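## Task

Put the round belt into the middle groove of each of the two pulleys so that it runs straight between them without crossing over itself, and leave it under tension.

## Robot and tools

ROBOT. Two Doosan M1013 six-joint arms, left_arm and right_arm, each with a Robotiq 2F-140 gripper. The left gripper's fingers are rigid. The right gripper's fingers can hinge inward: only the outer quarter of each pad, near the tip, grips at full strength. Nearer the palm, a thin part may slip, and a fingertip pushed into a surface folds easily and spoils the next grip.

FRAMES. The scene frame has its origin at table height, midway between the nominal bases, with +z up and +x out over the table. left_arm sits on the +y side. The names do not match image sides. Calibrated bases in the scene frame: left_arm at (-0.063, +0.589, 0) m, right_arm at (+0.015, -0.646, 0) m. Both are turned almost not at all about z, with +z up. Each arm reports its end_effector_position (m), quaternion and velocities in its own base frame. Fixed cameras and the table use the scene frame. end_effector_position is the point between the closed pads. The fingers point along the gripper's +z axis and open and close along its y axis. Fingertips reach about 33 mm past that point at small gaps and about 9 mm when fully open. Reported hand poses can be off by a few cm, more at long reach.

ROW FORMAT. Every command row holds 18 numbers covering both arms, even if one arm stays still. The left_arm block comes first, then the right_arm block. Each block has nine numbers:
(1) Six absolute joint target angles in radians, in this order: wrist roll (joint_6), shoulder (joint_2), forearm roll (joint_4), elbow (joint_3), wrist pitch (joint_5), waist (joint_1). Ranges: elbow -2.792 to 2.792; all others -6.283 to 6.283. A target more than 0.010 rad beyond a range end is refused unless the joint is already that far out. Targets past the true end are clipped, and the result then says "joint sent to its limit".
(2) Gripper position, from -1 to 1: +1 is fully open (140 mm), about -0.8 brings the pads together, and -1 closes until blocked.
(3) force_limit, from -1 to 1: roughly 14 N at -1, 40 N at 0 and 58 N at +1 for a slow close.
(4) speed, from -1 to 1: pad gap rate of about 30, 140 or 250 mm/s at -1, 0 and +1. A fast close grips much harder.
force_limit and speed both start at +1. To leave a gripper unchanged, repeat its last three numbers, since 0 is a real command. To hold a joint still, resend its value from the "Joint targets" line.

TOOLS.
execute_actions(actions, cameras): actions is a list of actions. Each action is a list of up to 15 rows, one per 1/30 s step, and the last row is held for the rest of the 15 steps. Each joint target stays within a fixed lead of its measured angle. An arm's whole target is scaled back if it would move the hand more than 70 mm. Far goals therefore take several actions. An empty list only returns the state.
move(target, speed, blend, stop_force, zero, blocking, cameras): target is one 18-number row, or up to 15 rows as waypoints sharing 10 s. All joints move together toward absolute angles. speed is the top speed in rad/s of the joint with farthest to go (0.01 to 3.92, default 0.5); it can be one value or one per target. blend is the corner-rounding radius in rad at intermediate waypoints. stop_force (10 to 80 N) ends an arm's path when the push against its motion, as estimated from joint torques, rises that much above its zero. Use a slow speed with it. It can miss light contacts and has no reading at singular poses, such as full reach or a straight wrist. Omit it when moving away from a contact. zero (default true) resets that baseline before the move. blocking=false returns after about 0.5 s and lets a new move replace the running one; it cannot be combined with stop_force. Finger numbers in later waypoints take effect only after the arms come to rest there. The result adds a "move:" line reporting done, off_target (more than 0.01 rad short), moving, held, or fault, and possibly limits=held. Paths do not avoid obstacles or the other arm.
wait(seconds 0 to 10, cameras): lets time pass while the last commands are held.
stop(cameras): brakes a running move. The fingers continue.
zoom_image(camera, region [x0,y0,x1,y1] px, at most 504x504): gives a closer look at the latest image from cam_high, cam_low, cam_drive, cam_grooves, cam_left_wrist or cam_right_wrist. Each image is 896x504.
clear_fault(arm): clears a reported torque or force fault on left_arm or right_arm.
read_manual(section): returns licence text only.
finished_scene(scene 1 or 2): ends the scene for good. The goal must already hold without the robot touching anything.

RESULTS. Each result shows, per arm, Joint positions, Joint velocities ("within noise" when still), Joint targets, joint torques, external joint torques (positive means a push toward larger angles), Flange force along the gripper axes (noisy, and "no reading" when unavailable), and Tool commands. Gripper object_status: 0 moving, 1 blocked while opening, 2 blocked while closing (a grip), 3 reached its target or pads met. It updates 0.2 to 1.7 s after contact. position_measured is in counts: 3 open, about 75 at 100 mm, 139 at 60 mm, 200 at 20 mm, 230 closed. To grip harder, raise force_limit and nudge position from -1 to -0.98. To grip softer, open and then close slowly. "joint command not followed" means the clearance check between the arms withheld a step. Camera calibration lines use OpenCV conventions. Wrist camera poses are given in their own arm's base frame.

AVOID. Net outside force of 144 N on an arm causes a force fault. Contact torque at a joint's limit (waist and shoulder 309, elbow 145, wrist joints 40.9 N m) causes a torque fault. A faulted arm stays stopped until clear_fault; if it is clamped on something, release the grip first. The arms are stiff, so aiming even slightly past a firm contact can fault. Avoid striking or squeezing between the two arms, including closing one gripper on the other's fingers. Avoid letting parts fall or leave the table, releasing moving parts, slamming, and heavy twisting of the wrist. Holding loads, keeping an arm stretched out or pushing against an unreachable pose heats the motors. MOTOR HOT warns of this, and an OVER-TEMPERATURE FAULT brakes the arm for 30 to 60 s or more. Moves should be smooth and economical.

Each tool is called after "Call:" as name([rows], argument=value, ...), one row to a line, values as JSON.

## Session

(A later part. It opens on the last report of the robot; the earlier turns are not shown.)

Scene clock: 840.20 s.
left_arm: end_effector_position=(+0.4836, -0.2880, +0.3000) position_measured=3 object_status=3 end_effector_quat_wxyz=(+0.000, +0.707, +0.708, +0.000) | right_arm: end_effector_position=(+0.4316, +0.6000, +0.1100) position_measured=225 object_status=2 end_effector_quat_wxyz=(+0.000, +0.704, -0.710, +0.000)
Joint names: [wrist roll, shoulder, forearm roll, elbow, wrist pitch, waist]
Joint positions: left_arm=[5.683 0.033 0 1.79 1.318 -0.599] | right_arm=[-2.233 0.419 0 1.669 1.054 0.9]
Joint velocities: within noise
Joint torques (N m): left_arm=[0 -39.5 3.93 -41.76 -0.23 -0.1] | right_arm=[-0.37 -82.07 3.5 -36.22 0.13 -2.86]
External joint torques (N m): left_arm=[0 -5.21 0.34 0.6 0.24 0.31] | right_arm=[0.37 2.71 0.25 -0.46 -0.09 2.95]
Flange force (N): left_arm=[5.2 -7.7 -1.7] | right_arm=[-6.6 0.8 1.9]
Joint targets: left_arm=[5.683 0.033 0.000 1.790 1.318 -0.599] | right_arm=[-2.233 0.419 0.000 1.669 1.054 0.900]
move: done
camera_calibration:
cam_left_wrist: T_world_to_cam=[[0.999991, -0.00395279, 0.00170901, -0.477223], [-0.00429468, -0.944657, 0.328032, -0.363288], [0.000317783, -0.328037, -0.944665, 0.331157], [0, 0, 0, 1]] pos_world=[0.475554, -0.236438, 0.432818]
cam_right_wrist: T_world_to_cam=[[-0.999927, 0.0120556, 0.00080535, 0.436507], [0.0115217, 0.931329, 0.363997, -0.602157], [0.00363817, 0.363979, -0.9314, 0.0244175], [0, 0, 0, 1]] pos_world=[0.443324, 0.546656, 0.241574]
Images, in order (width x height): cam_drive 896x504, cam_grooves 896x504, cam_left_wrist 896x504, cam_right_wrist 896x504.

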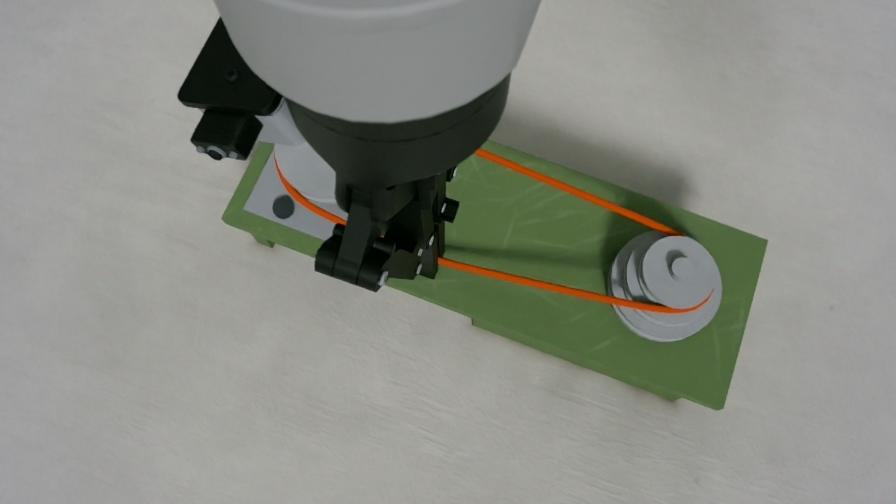

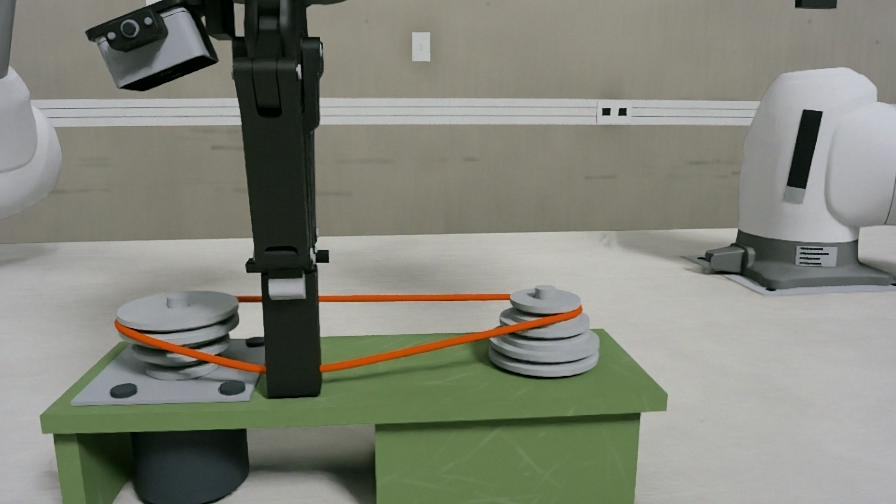

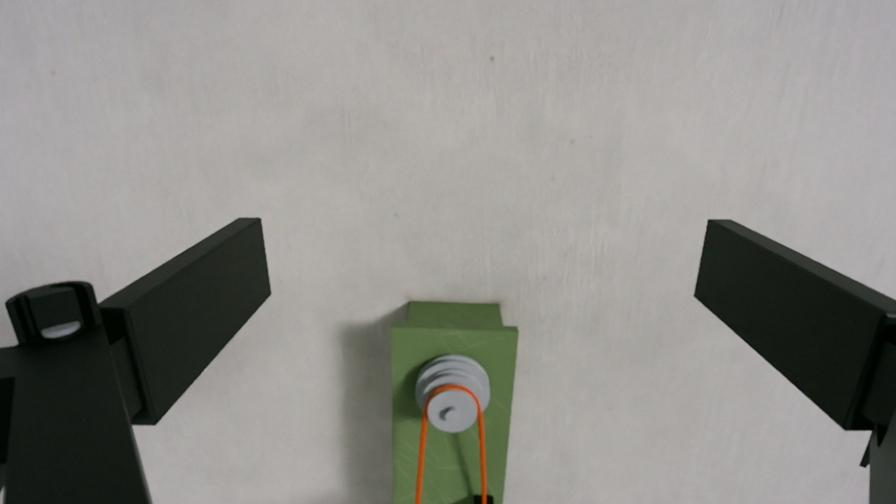

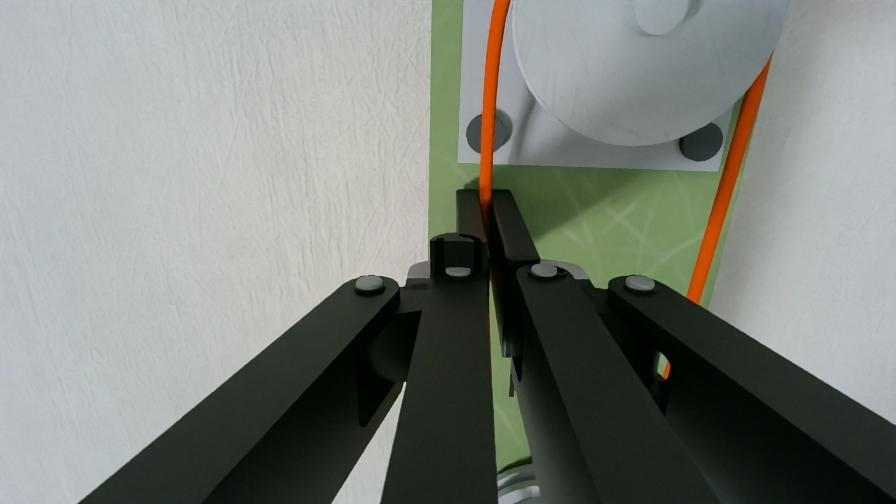

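Call:
move([
  [5.683,0.0331,0.0,1.7901,1.3184,-0.5985,1,1,1,-2.2331,0.4036,0.0,1.6512,1.0867,0.9005,-1,-1,-1],
  [5.683,0.0331,0.0,1.7901,1.3184,-0.5985,1,1,1,-2.2331,0.4036,0.0,1.6512,1.0867,0.9005,-0.45,-1,-1],
  [5.683,0.0331,0.0,1.7901,1.3184,-0.5985,1,1,1,-2.2331,0.3570,0.0,1.5814,1.2032,0.9005,-0.45,-1,-1],
  [5.683,0.0331,0.0,1.7901,1.3184,-0.5985,1,1,1,-2.3143,0.1885,0.0,1.6707,1.2824,0.8193,-0.45,-1,-1],
], speed=[0.05,0.1,0.2,0.4], blend=[0,0,0.02,0])

Scene clock: 1043.27 s.
left_arm: end_effector_position=(+0.4836, -0.2880, +0.3000) position_measured=3 object_status=3 end_effector_quat_wxyz=(+0.000, +0.707, +0.708, +0.000) | right_arm: end_effector_position=(+0.4200, +0.5000, +0.2700) position_measured=186 object_status=3 end_effector_quat_wxyz=(+0.000, +0.704, -0.710, +0.000)
Joint names: [wrist roll, shoulder, forearm roll, elbow, wrist pitch, waist]
Joint positions: left_arm=[5.683 0.033 0 1.79 1.318 -0.599] | right_arm=[-2.314 0.188 0 1.671 1.282 0.819]
Joint velocities: within noise
Joint torques (N m): left_arm=[-0.02 -39.77 3.87 -41.18 -0.19 0.14] | right_arm=[-0.39 -63.59 3.95 -40.92 0.12 -2.18]
External joint torques (N m): left_arm=[0.02 -4.81 0.41 0.01 0.21 -0.01] | right_arm=[0.39 4.16 0.15 0.7 -0.1 2.07]
Flange force (N): left_arm=[4.0 -6.6 -2.3] | right_arm=[-6.5 -0.5 3.0]
Joint targets: left_arm=[5.683 0.033 0.000 1.790 1.318 -0.599] | right_arm=[-2.314 0.188 0.000 1.671 1.282 0.819]
move: done
camera_calibration:
cam_left_wrist: T_world_to_cam=[[0.999991, -0.00395279, 0.00170901, -0.477223], [-0.00429468, -0.944657, 0.328032, -0.363288], [0.000317783, -0.328037, -0.944665, 0.331157], [0, 0, 0, 1]] pos_world=[0.475554, -0.236438, 0.432818]
cam_right_wrist: T_world_to_cam=[[-0.999927, 0.0120556, 0.00080535, 0.425984], [0.0115217, 0.931329, 0.363997, -0.56713], [0.00363817, 0.363979, -0.9314, 0.209882], [0, 0, 0, 1]] pos_world=[0.431724, 0.446656, 0.401574]

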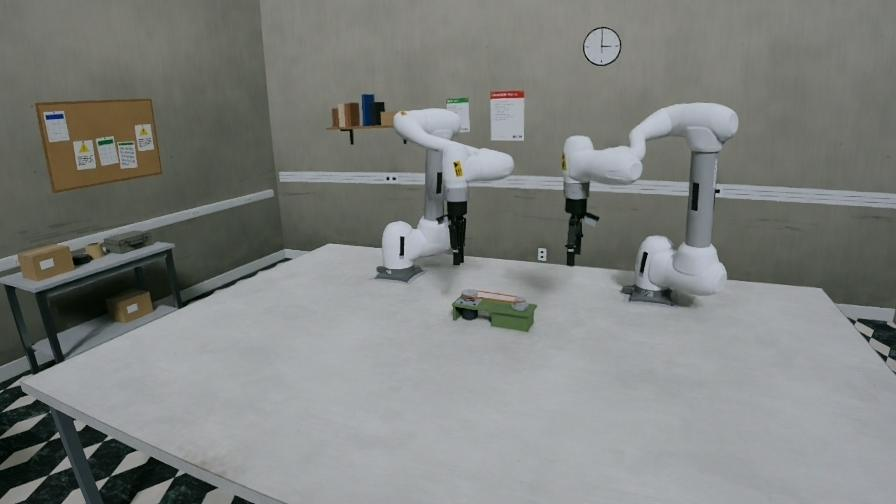

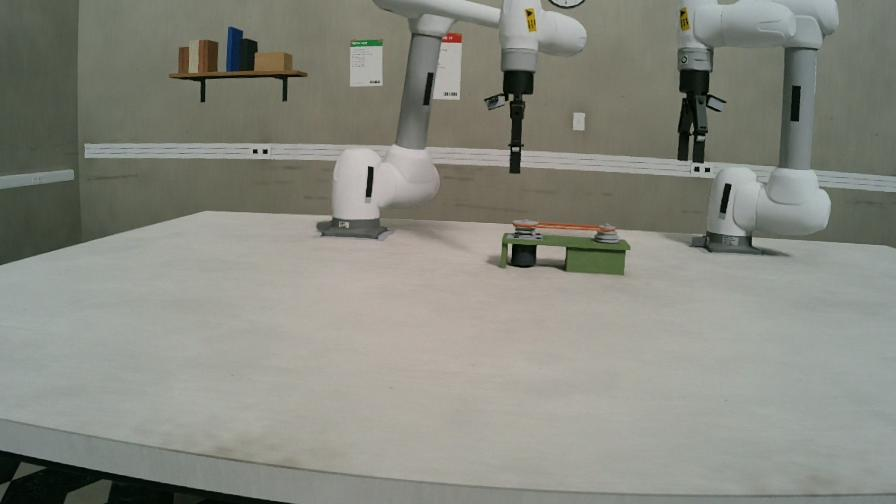

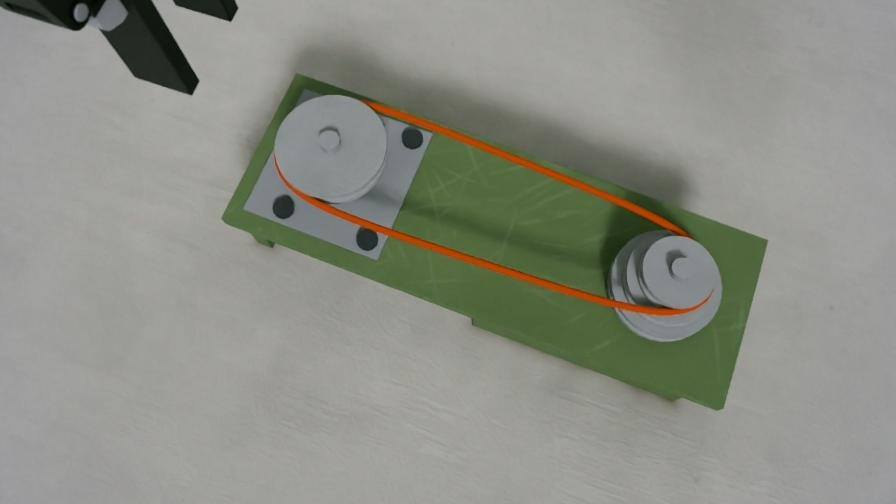

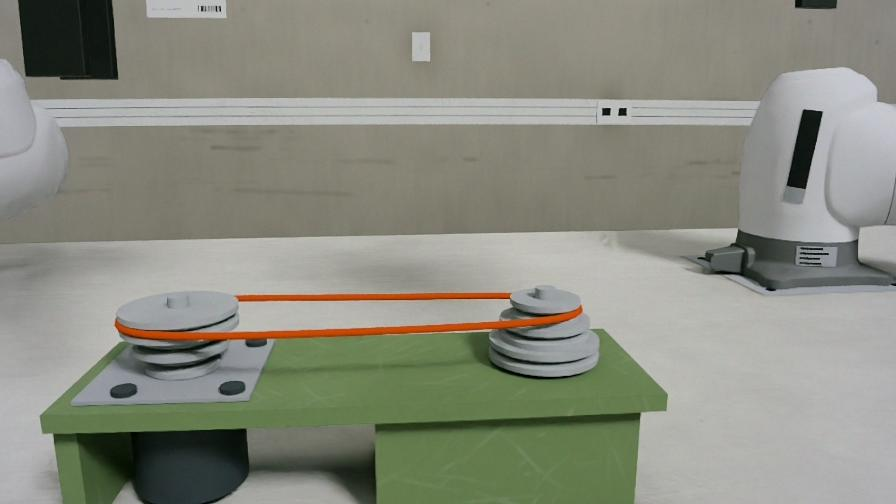

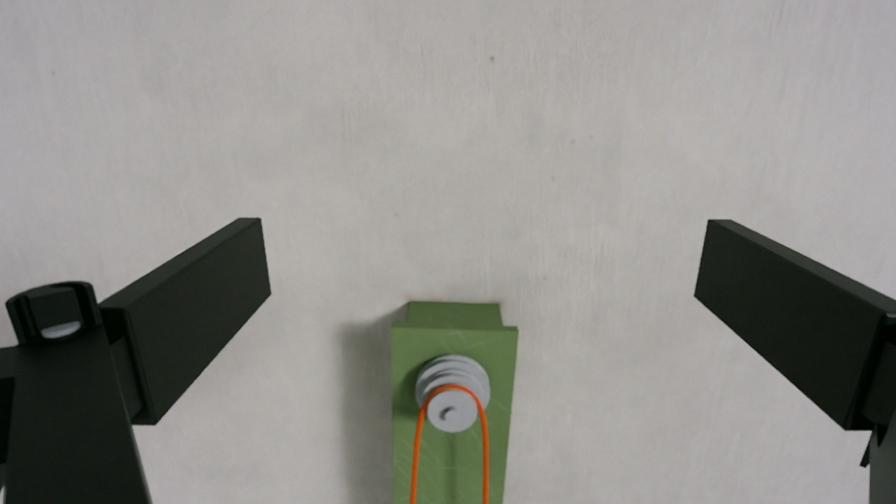

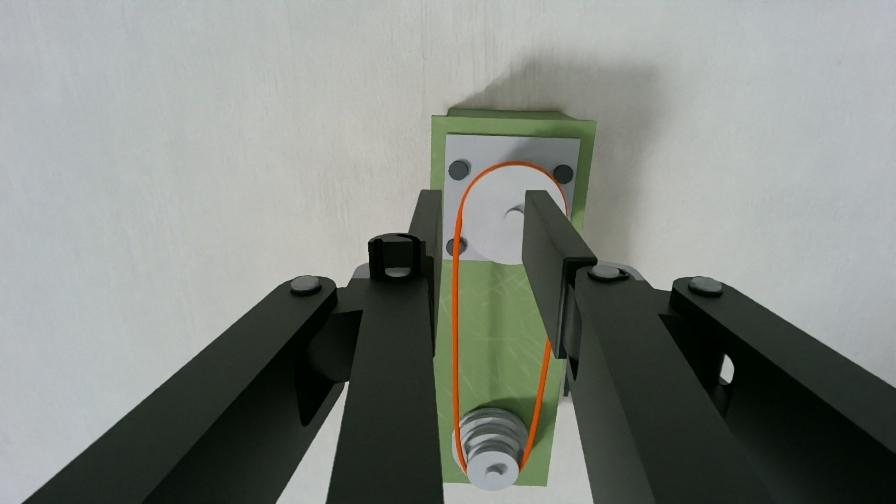

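Call:
move(target=[5.683,0.0331,0.0,1.7901,1.3184,-0.5985,1,1,1,-2.4452,0.5292,0.2966,1.4242,1.5160,0.7541,-0.45,-1,-1], speed=0.4, cameras=["cam_drive","cam_grooves","cam_right_wrist"])

Scene clock: 1213.63 s.
left_arm: end_effector_position=(+0.4836, -0.2880, +0.3000) position_measured=3 object_status=3 end_effector_quat_wxyz=(+0.000, +0.707, +0.708, +0.000) | right_arm: end_effector_position=(+0.4420, +0.5956, +0.1776) position_measured=186 object_status=3 end_effector_quat_wxyz=(+0.152, +0.688, -0.693, -0.154)
Joint names: [wrist roll, shoulder, forearm roll, elbow, wrist pitch, waist]
Joint positions: left_arm=[5.683 0.033 0 1.79 1.318 -0.599] | right_arm=[-2.445 0.529 0.297 1.424 1.516 0.754]
Joint velocities: within noise
Joint torques (N m): left_arm=[-0.02 -39.28 3.88 -41.66 -0.04 -0.15] | right_arm=[-0.31 -95.9 4.43 -39.1 0.98 -2.53]
External joint torques (N m): left_arm=[0.02 -5.45 0.41 0.5 0.05 0.5] | right_arm=[0.33 5.02 0.12 0.56 -0.06 2.54]
Flange force (N): left_arm=[5.7 -7.7 -1.6] | right_arm=[-7.0 -3.3 2.4]
Joint targets: left_arm=[5.683 0.033 0.000 1.790 1.318 -0.599] | right_arm=[-2.445 0.529 0.297 1.424 1.516 0.754]
move: done
camera_calibration:
cam_right_wrist: T_world_to_cam=[[-0.905856, 0.011377, 0.423432, 0.330718], [0.165078, 0.930085, 0.328165, -0.683595], [-0.390094, 0.367169, -0.844401, 0.245603], [0, 0, 0, 1]] pos_world=[0.508238, 0.541861, 0.291683]
Images, in order (width x height): cam_drive 896x504, cam_grooves 896x504, cam_right_wrist 896x504.

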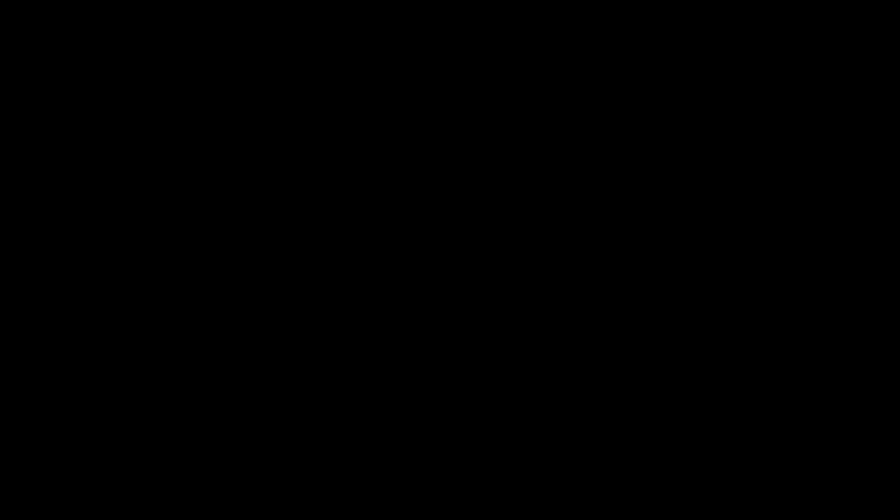

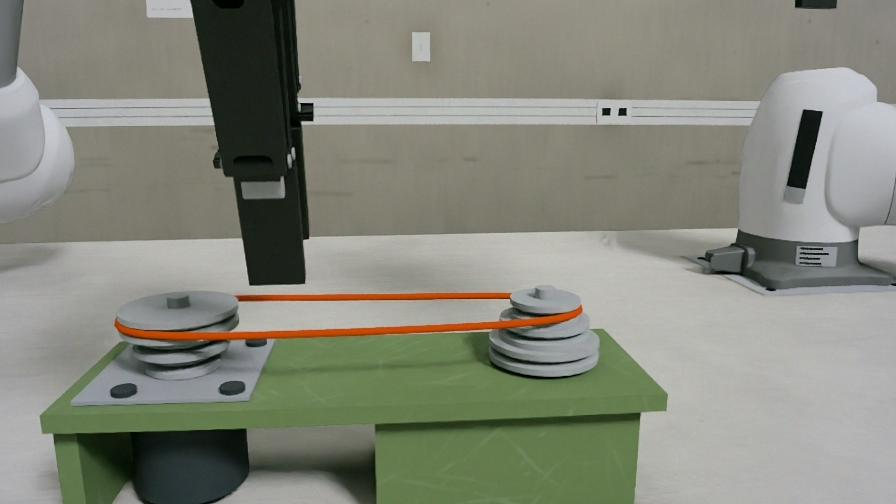

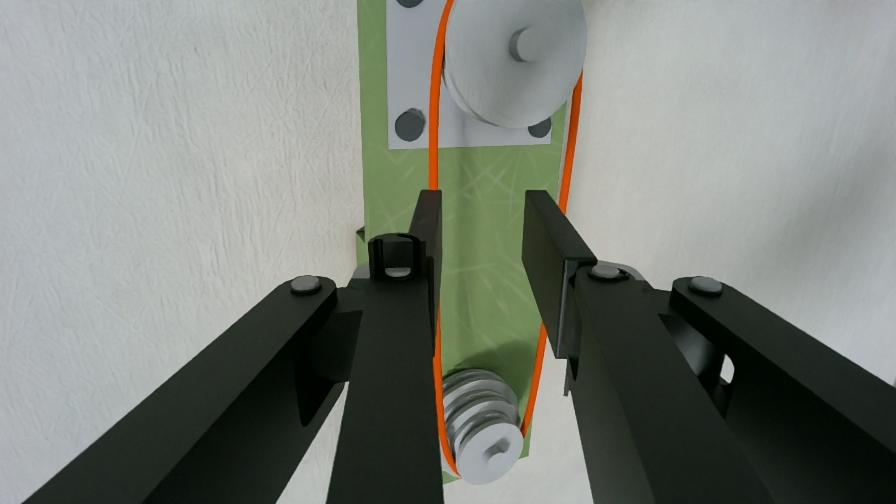

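Call:
move(target=[4.8253,0.3123,0.4949,1.7445,0.9777,-1.1974,-0.45,-1,-1,-2.4452,0.5292,0.2966,1.4242,1.5160,0.7541,-0.45,-1,-1], speed=0.4, cameras=["cam_high","cam_grooves","cam_left_wrist","cam_right_wrist"])

Scene clock: 1245.10 s.
left_arm: end_effector_position=(+0.4936, -0.3973, +0.2531) position_measured=186 object_status=0 end_effector_quat_wxyz=(+0.027, +0.693, +0.716, +0.084) | right_arm: end_effector_position=(+0.4420, +0.5956, +0.1776) position_measured=186 object_status=3 end_effector_quat_wxyz=(+0.152, +0.688, -0.693, -0.154)
Joint names: [wrist roll, shoulder, forearm roll, elbow, wrist pitch, waist]
Joint positions: left_arm=[5.363 0.137 0.185 1.773 1.191 -0.822] | right_arm=[-2.445 0.529 0.297 1.424 1.516 0.754]
Joint velocities: within noise
Joint torques (N m): left_arm=[-0.02 -48.74 4.26 -40.78 -0.19 0.51] | right_arm=[-0.36 -95.82 4.44 -39.2 1.02 -2.26]
External joint torques (N m): left_arm=[0.02 -6.07 0.27 0.36 0.12 -0.41] | right_arm=[0.38 4.72 0.11 0.56 -0.1 2.19]
Flange force (N): left_arm=[7.0 -7.0 -3.7] | right_arm=[-6.4 -3.1 2.3]
Joint targets: left_arm=[5.363 0.137 0.185 1.773 1.191 -0.822] | right_arm=[-2.445 0.529 0.297 1.424 1.516 0.754]
move: held (left_arm; a check stopped the path); limits=held; left_arm: the wrist roll is farthest, 0.537 rad from its target
joint command not followed: on one or more control steps a check withheld the commanded joint targets of the left arm, and it was not sent them on those steps.
cause: the commanded joint targets, or the way to them, would bring a part of the robot too close to another arm (a part of this arm just beyond the wrist pitch and a part of the right arm just beyond the forearm roll, at the place that arm is still heading or pushing toward).
camera_calibration:
cam_left_wrist: T_world_to_cam=[[0.986931, 0.0206821, 0.15981, -0.511435], [-0.0199149, -0.968473, 0.248323, -0.432692], [0.159908, -0.24826, -0.955404, 0.206572], [0, 0, 0, 1]] pos_world=[0.463102, -0.357189, 0.386539]
cam_right_wrist: T_world_to_cam=[[-0.905907, 0.0113244, 0.423325, 0.33067], [0.165, 0.93008, 0.328216, -0.683585], [-0.39001, 0.367182, -0.844435, 0.245609], [0, 0, 0, 1]] pos_world=[0.508138, 0.541861, 0.291783]
Images, in order (width x height): cam_high 896x504, cam_grooves 896x504, cam_left_wrist 896x504, cam_right_wrist 896x504.

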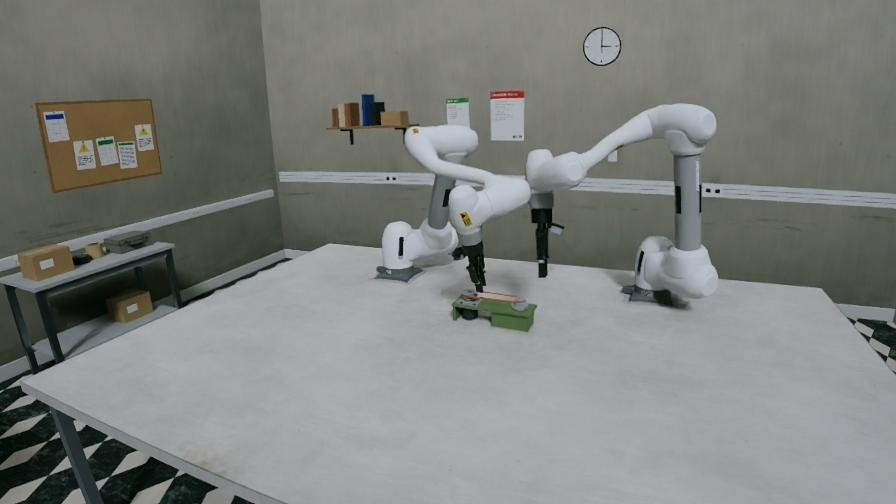

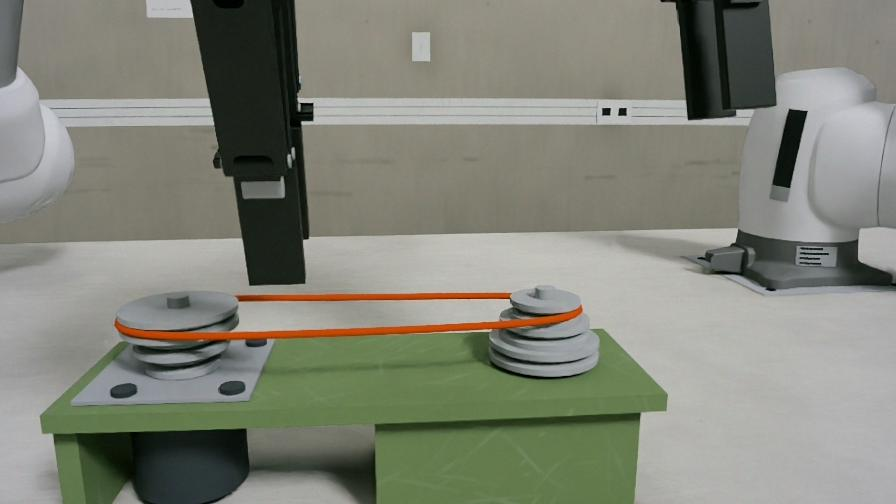

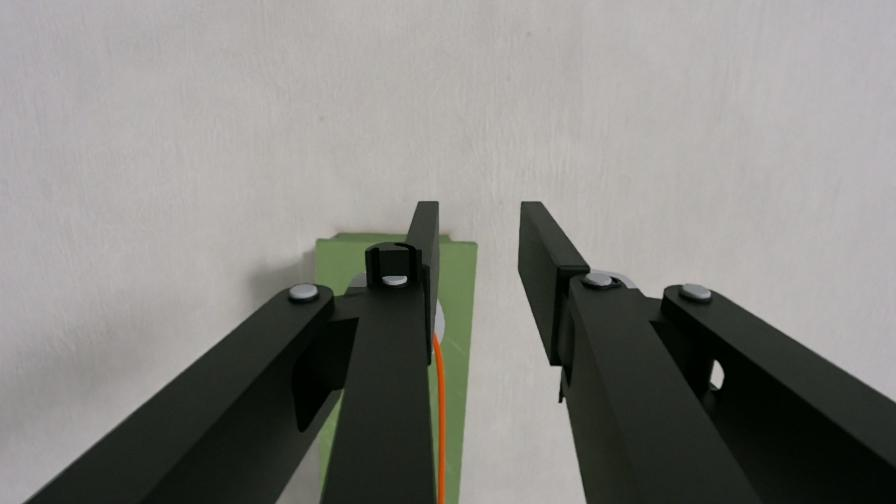

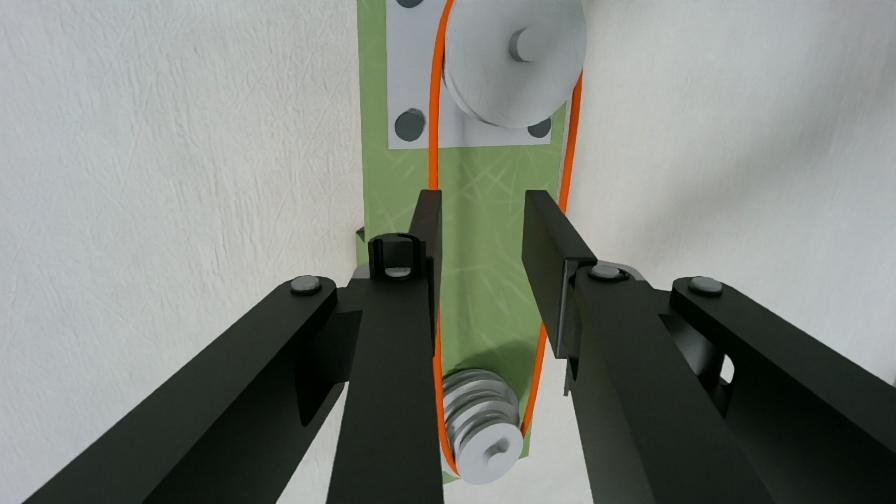

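Call:
move([
  [5.683,0.0331,0.0,1.7901,1.3184,-0.5985,-0.45,-1,-1,-2.3143,0.1885,0.0,1.6707,1.2824,0.8193,-0.45,-1,-1],
  [5.683,0.0331,0.0,1.7901,1.3184,-0.5985,-0.45,-1,-1,-1.6754,0.2364,-0.5046,1.8514,0.9461,1.1810,-0.45,-1,-1],
], speed=0.5, cameras=["cam_drive","cam_grooves","cam_right_wrist"])

Scene clock: 1350.97 s.
left_arm: end_effector_position=(+0.4836, -0.2880, +0.3000) position_measured=186 object_status=3 end_effector_quat_wxyz=(+0.000, +0.707, +0.708, +0.000) | right_arm: end_effector_position=(+0.3485, +0.5958, +0.1776) position_measured=186 object_status=3 end_effector_quat_wxyz=(-0.152, +0.688, -0.693, +0.154)
Joint names: [wrist roll, shoulder, forearm roll, elbow, wrist pitch, waist]
Joint positions: left_arm=[5.683 0.033 0 1.79 1.318 -0.598] | right_arm=[-1.675 0.236 -0.505 1.851 0.946 1.181]
Joint velocities: within noise
Joint torques (N m): left_arm=[0.06 -39.82 3.89 -41.61 -0.13 -0.3] | right_arm=[-0.4 -64.13 2.22 -36.6 -0.05 -2.44]
External joint torques (N m): left_arm=[-0.06 -4.87 0.39 0.27 0.13 0.19] | right_arm=[0.38 4.01 0.11 0.65 -0.04 2.45]
Flange force (N): left_arm=[4.4 -6.9 -1.9] | right_arm=[-5.9 4.2 2.8]
Joint targets: left_arm=[5.683 0.033 0.000 1.790 1.318 -0.599] | right_arm=[-1.675 0.236 -0.505 1.851 0.946 1.181]
move: done
camera_calibration:
cam_right_wrist: T_world_to_cam=[[-0.906578, 0.011397, -0.421885, 0.396319], [-0.142633, 0.932542, 0.331694, -0.563134], [0.397206, 0.360881, -0.843796, -0.0615894], [0, 0, 0, 1]] pos_world=[0.303436, 0.542855, 0.30202]
Images, in order (width x height): cam_drive 896x504, cam_grooves 896x504, cam_right_wrist 896x504.

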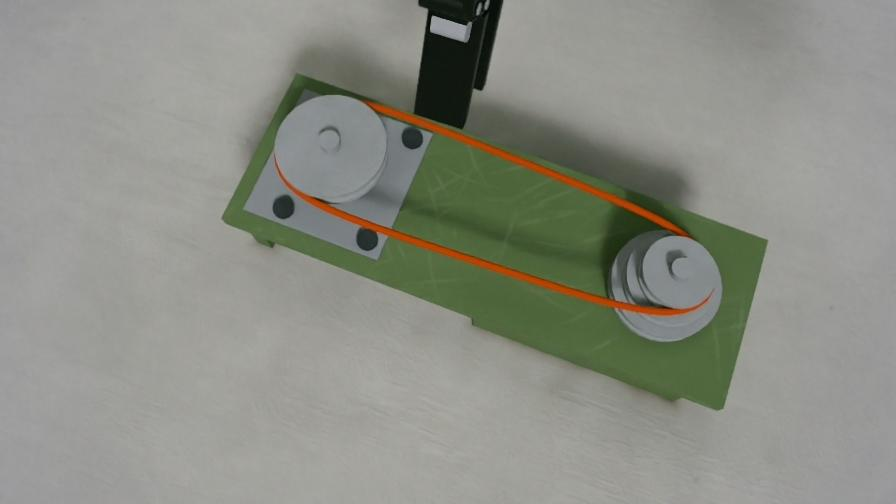

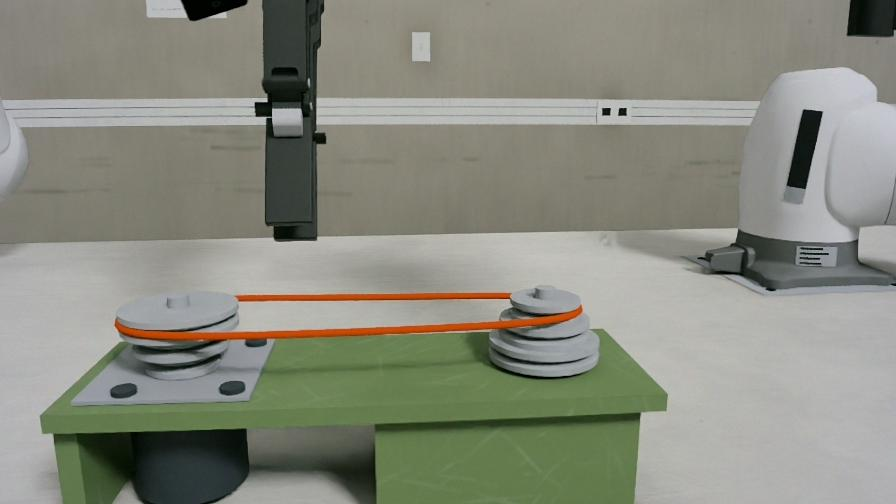

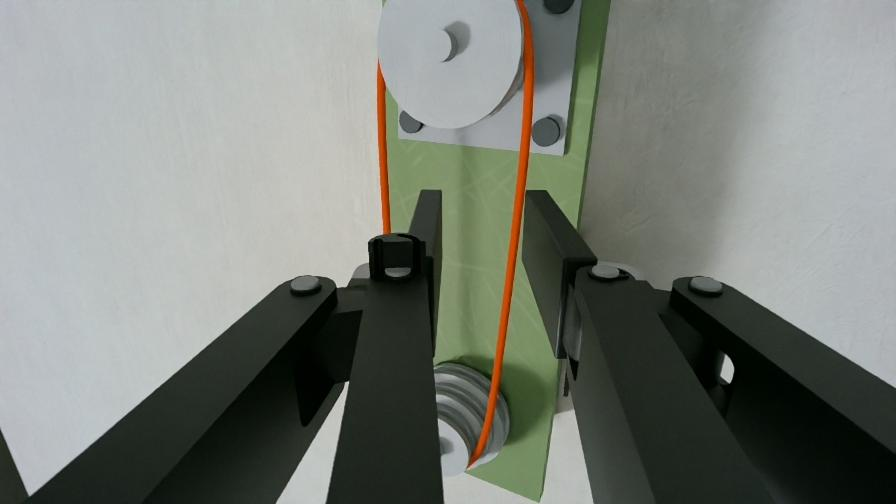

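Call:
move(target=[5.5293,0.6420,-0.3081,1.2335,1.5798,-0.7982,-0.45,-1,-1,-1.6754,0.2364,-0.5046,1.8514,0.9461,1.1810,-0.45,-1,-1], speed=0.4, cameras=["cam_drive","cam_grooves","cam_left_wrist","cam_high"])

Scene clock: 1359.43 s.
left_arm: end_effector_position=(+0.5155, -0.6240, +0.1800) position_measured=186 object_status=3 end_effector_quat_wxyz=(-0.153, +0.690, +0.691, -0.153) | right_arm: end_effector_position=(+0.3484, +0.5958, +0.1776) position_measured=186 object_status=3 end_effector_quat_wxyz=(-0.152, +0.688, -0.693, +0.154)
Joint names: [wrist roll, shoulder, forearm roll, elbow, wrist pitch, waist]
Joint positions: left_arm=[5.529 0.642 -0.308 1.233 1.58 -0.798] | right_arm=[-1.675 0.236 -0.505 1.851 0.946 1.181]
Joint velocities: within noise
Joint torques (N m): left_arm=[-0.06 -94.16 2.88 -39.52 0.77 0.36] | right_arm=[-0.37 -64.3 2.23 -36.46 -0.12 -2.18]
External joint torques (N m): left_arm=[0.04 -8.01 0.32 0.15 0.12 -0.16] | right_arm=[0.35 4.05 0.09 0.51 0.04 2.15]
Flange force (N): left_arm=[9.2 -10.5 0.4] | right_arm=[-6.1 3.6 2.9]
Joint targets: left_arm=[5.529 0.642 -0.308 1.234 1.580 -0.798] | right_arm=[-1.675 0.236 -0.505 1.851 0.946 1.181]
move: done
camera_calibration:
cam_left_wrist: T_world_to_cam=[[0.907015, -0.00396305, -0.421079, -0.38619], [0.135031, -0.944413, 0.29975, -0.707731], [-0.398861, -0.328736, -0.856062, 0.296843], [0, 0, 0, 1]] pos_world=[0.564245, -0.572338, 0.303642]
Images, in order (width x height): cam_high 896x504, cam_drive 896x504, cam_grooves 896x504, cam_left_wrist 896x504.

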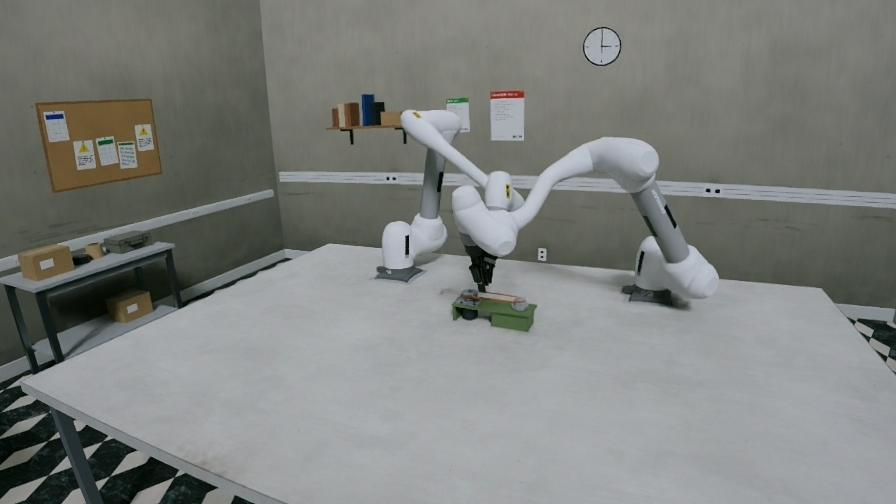

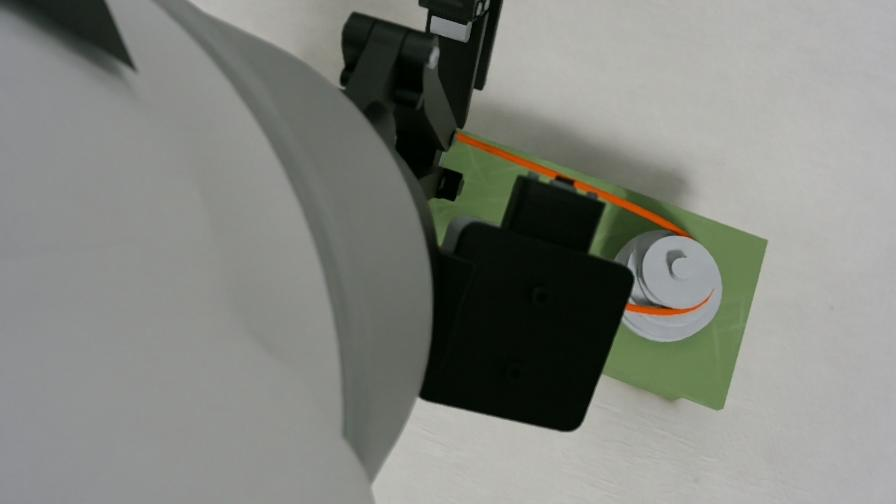

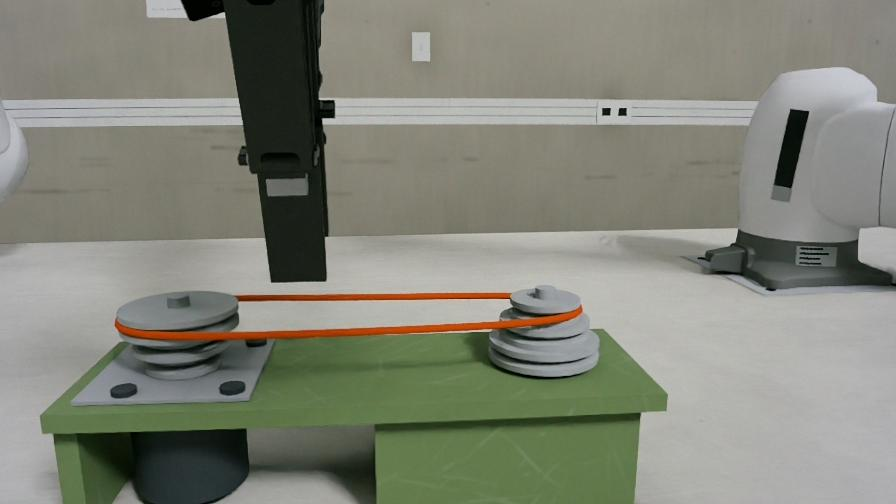

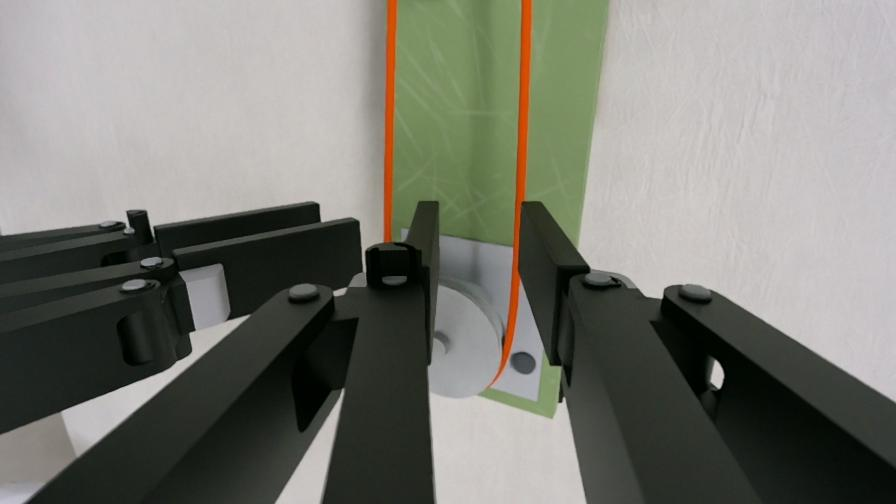

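Call:
move(target=[5.5381,0.6743,-0.3097,1.2441,1.5375,-0.8029,-0.45,-1,-1,-1.6353,0.2690,-0.5297,1.8849,0.8881,1.1798,-0.45,-1,-1], speed=0.15, cameras=["cam_drive","cam_grooves","cam_left_wrist","cam_right_wrist"])

Scene clock: 1449.57 s.
left_arm: end_effector_position=(+0.5182, -0.6328, +0.1449) position_measured=186 object_status=3 end_effector_quat_wxyz=(-0.153, +0.690, +0.691, -0.153) | right_arm: end_effector_position=(+0.3493, +0.5958, +0.1410) position_measured=186 object_status=3 end_effector_quat_wxyz=(-0.152, +0.688, -0.693, +0.154)
Joint names: [wrist roll, shoulder, forearm roll, elbow, wrist pitch, waist]
Joint positions: left_arm=[5.538 0.674 -0.31 1.244 1.537 -0.803] | right_arm=[-1.635 0.269 -0.53 1.885 0.888 1.18]
Joint velocities: within noise
Joint torques (N m): left_arm=[-0.13 -96.28 2.67 -38.87 0.73 0.33] | right_arm=[-0.42 -65.65 2.06 -34.96 -0.01 -2.55]
External joint torques (N m): left_arm=[0.11 -7.83 0.46 0.18 0.17 -0.44] | right_arm=[0.4 3.89 0.11 0.65 -0.03 2.4]
Flange force (N): left_arm=[8.8 -10.5 -0.2] | right_arm=[-5.6 4.4 3.1]
Joint targets: left_arm=[5.538 0.674 -0.310 1.244 1.538 -0.803] | right_arm=[-1.635 0.269 -0.530 1.885 0.888 1.180]
move: done
camera_calibration:
cam_left_wrist: T_world_to_cam=[[0.906949, -0.00378239, -0.421224, -0.403363], [0.135227, -0.94442, 0.299641, -0.706078], [-0.398946, -0.32872, -0.856029, 0.265035], [0, 0, 0, 1]] pos_world=[0.567045, -0.581238, 0.268541]
cam_right_wrist: T_world_to_cam=[[-0.906565, 0.0113138, -0.421914, 0.381653], [-0.142714, 0.932544, 0.331655, -0.550846], [0.397206, 0.36088, -0.843797, -0.0927891], [0, 0, 0, 1]] pos_world=[0.304236, 0.542856, 0.26542]
Images, in order (width x height): cam_drive 896x504, cam_grooves 896x504, cam_left_wrist 896x504, cam_right_wrist 896x504.

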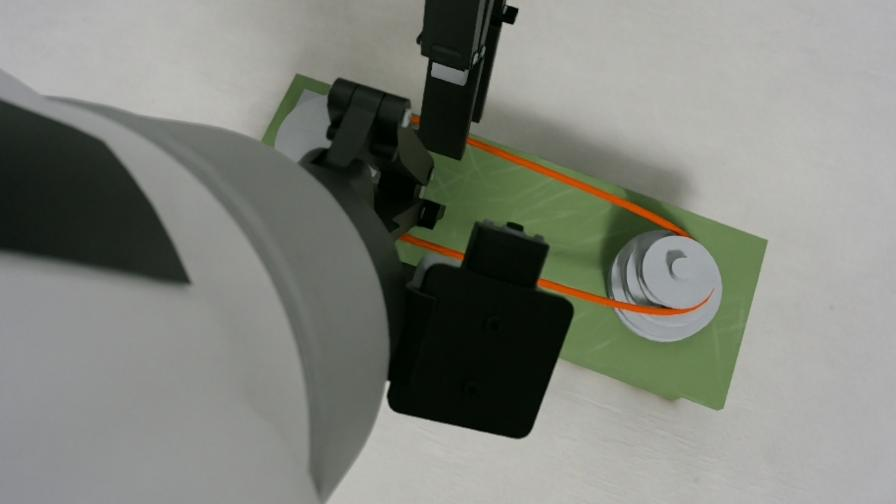

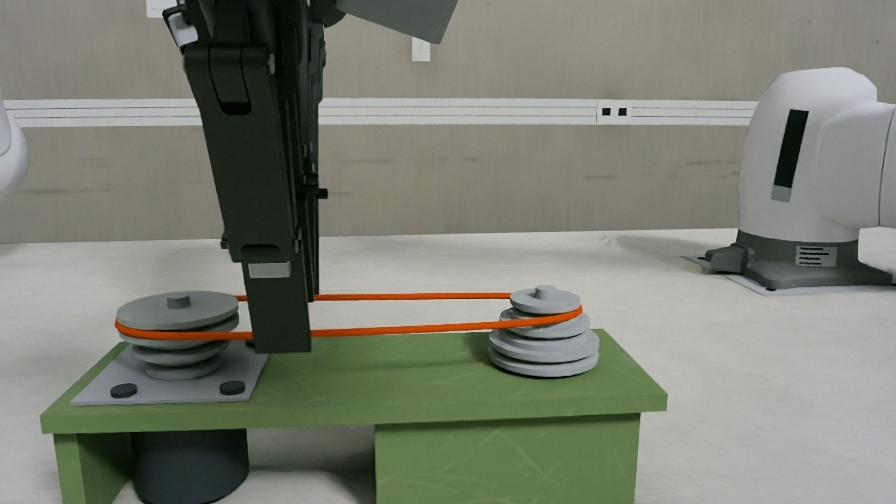

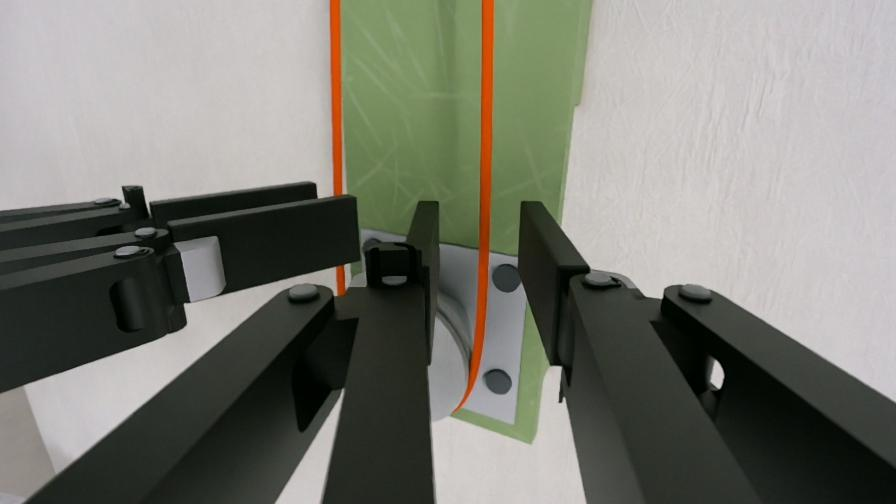

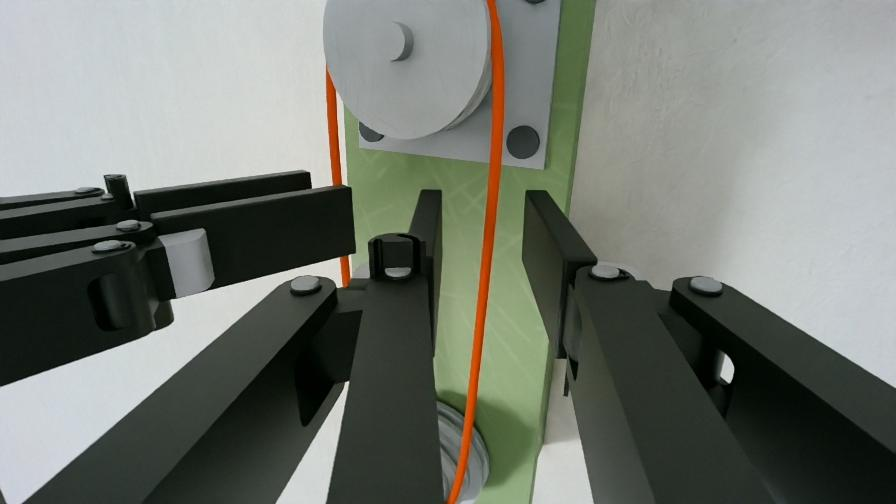

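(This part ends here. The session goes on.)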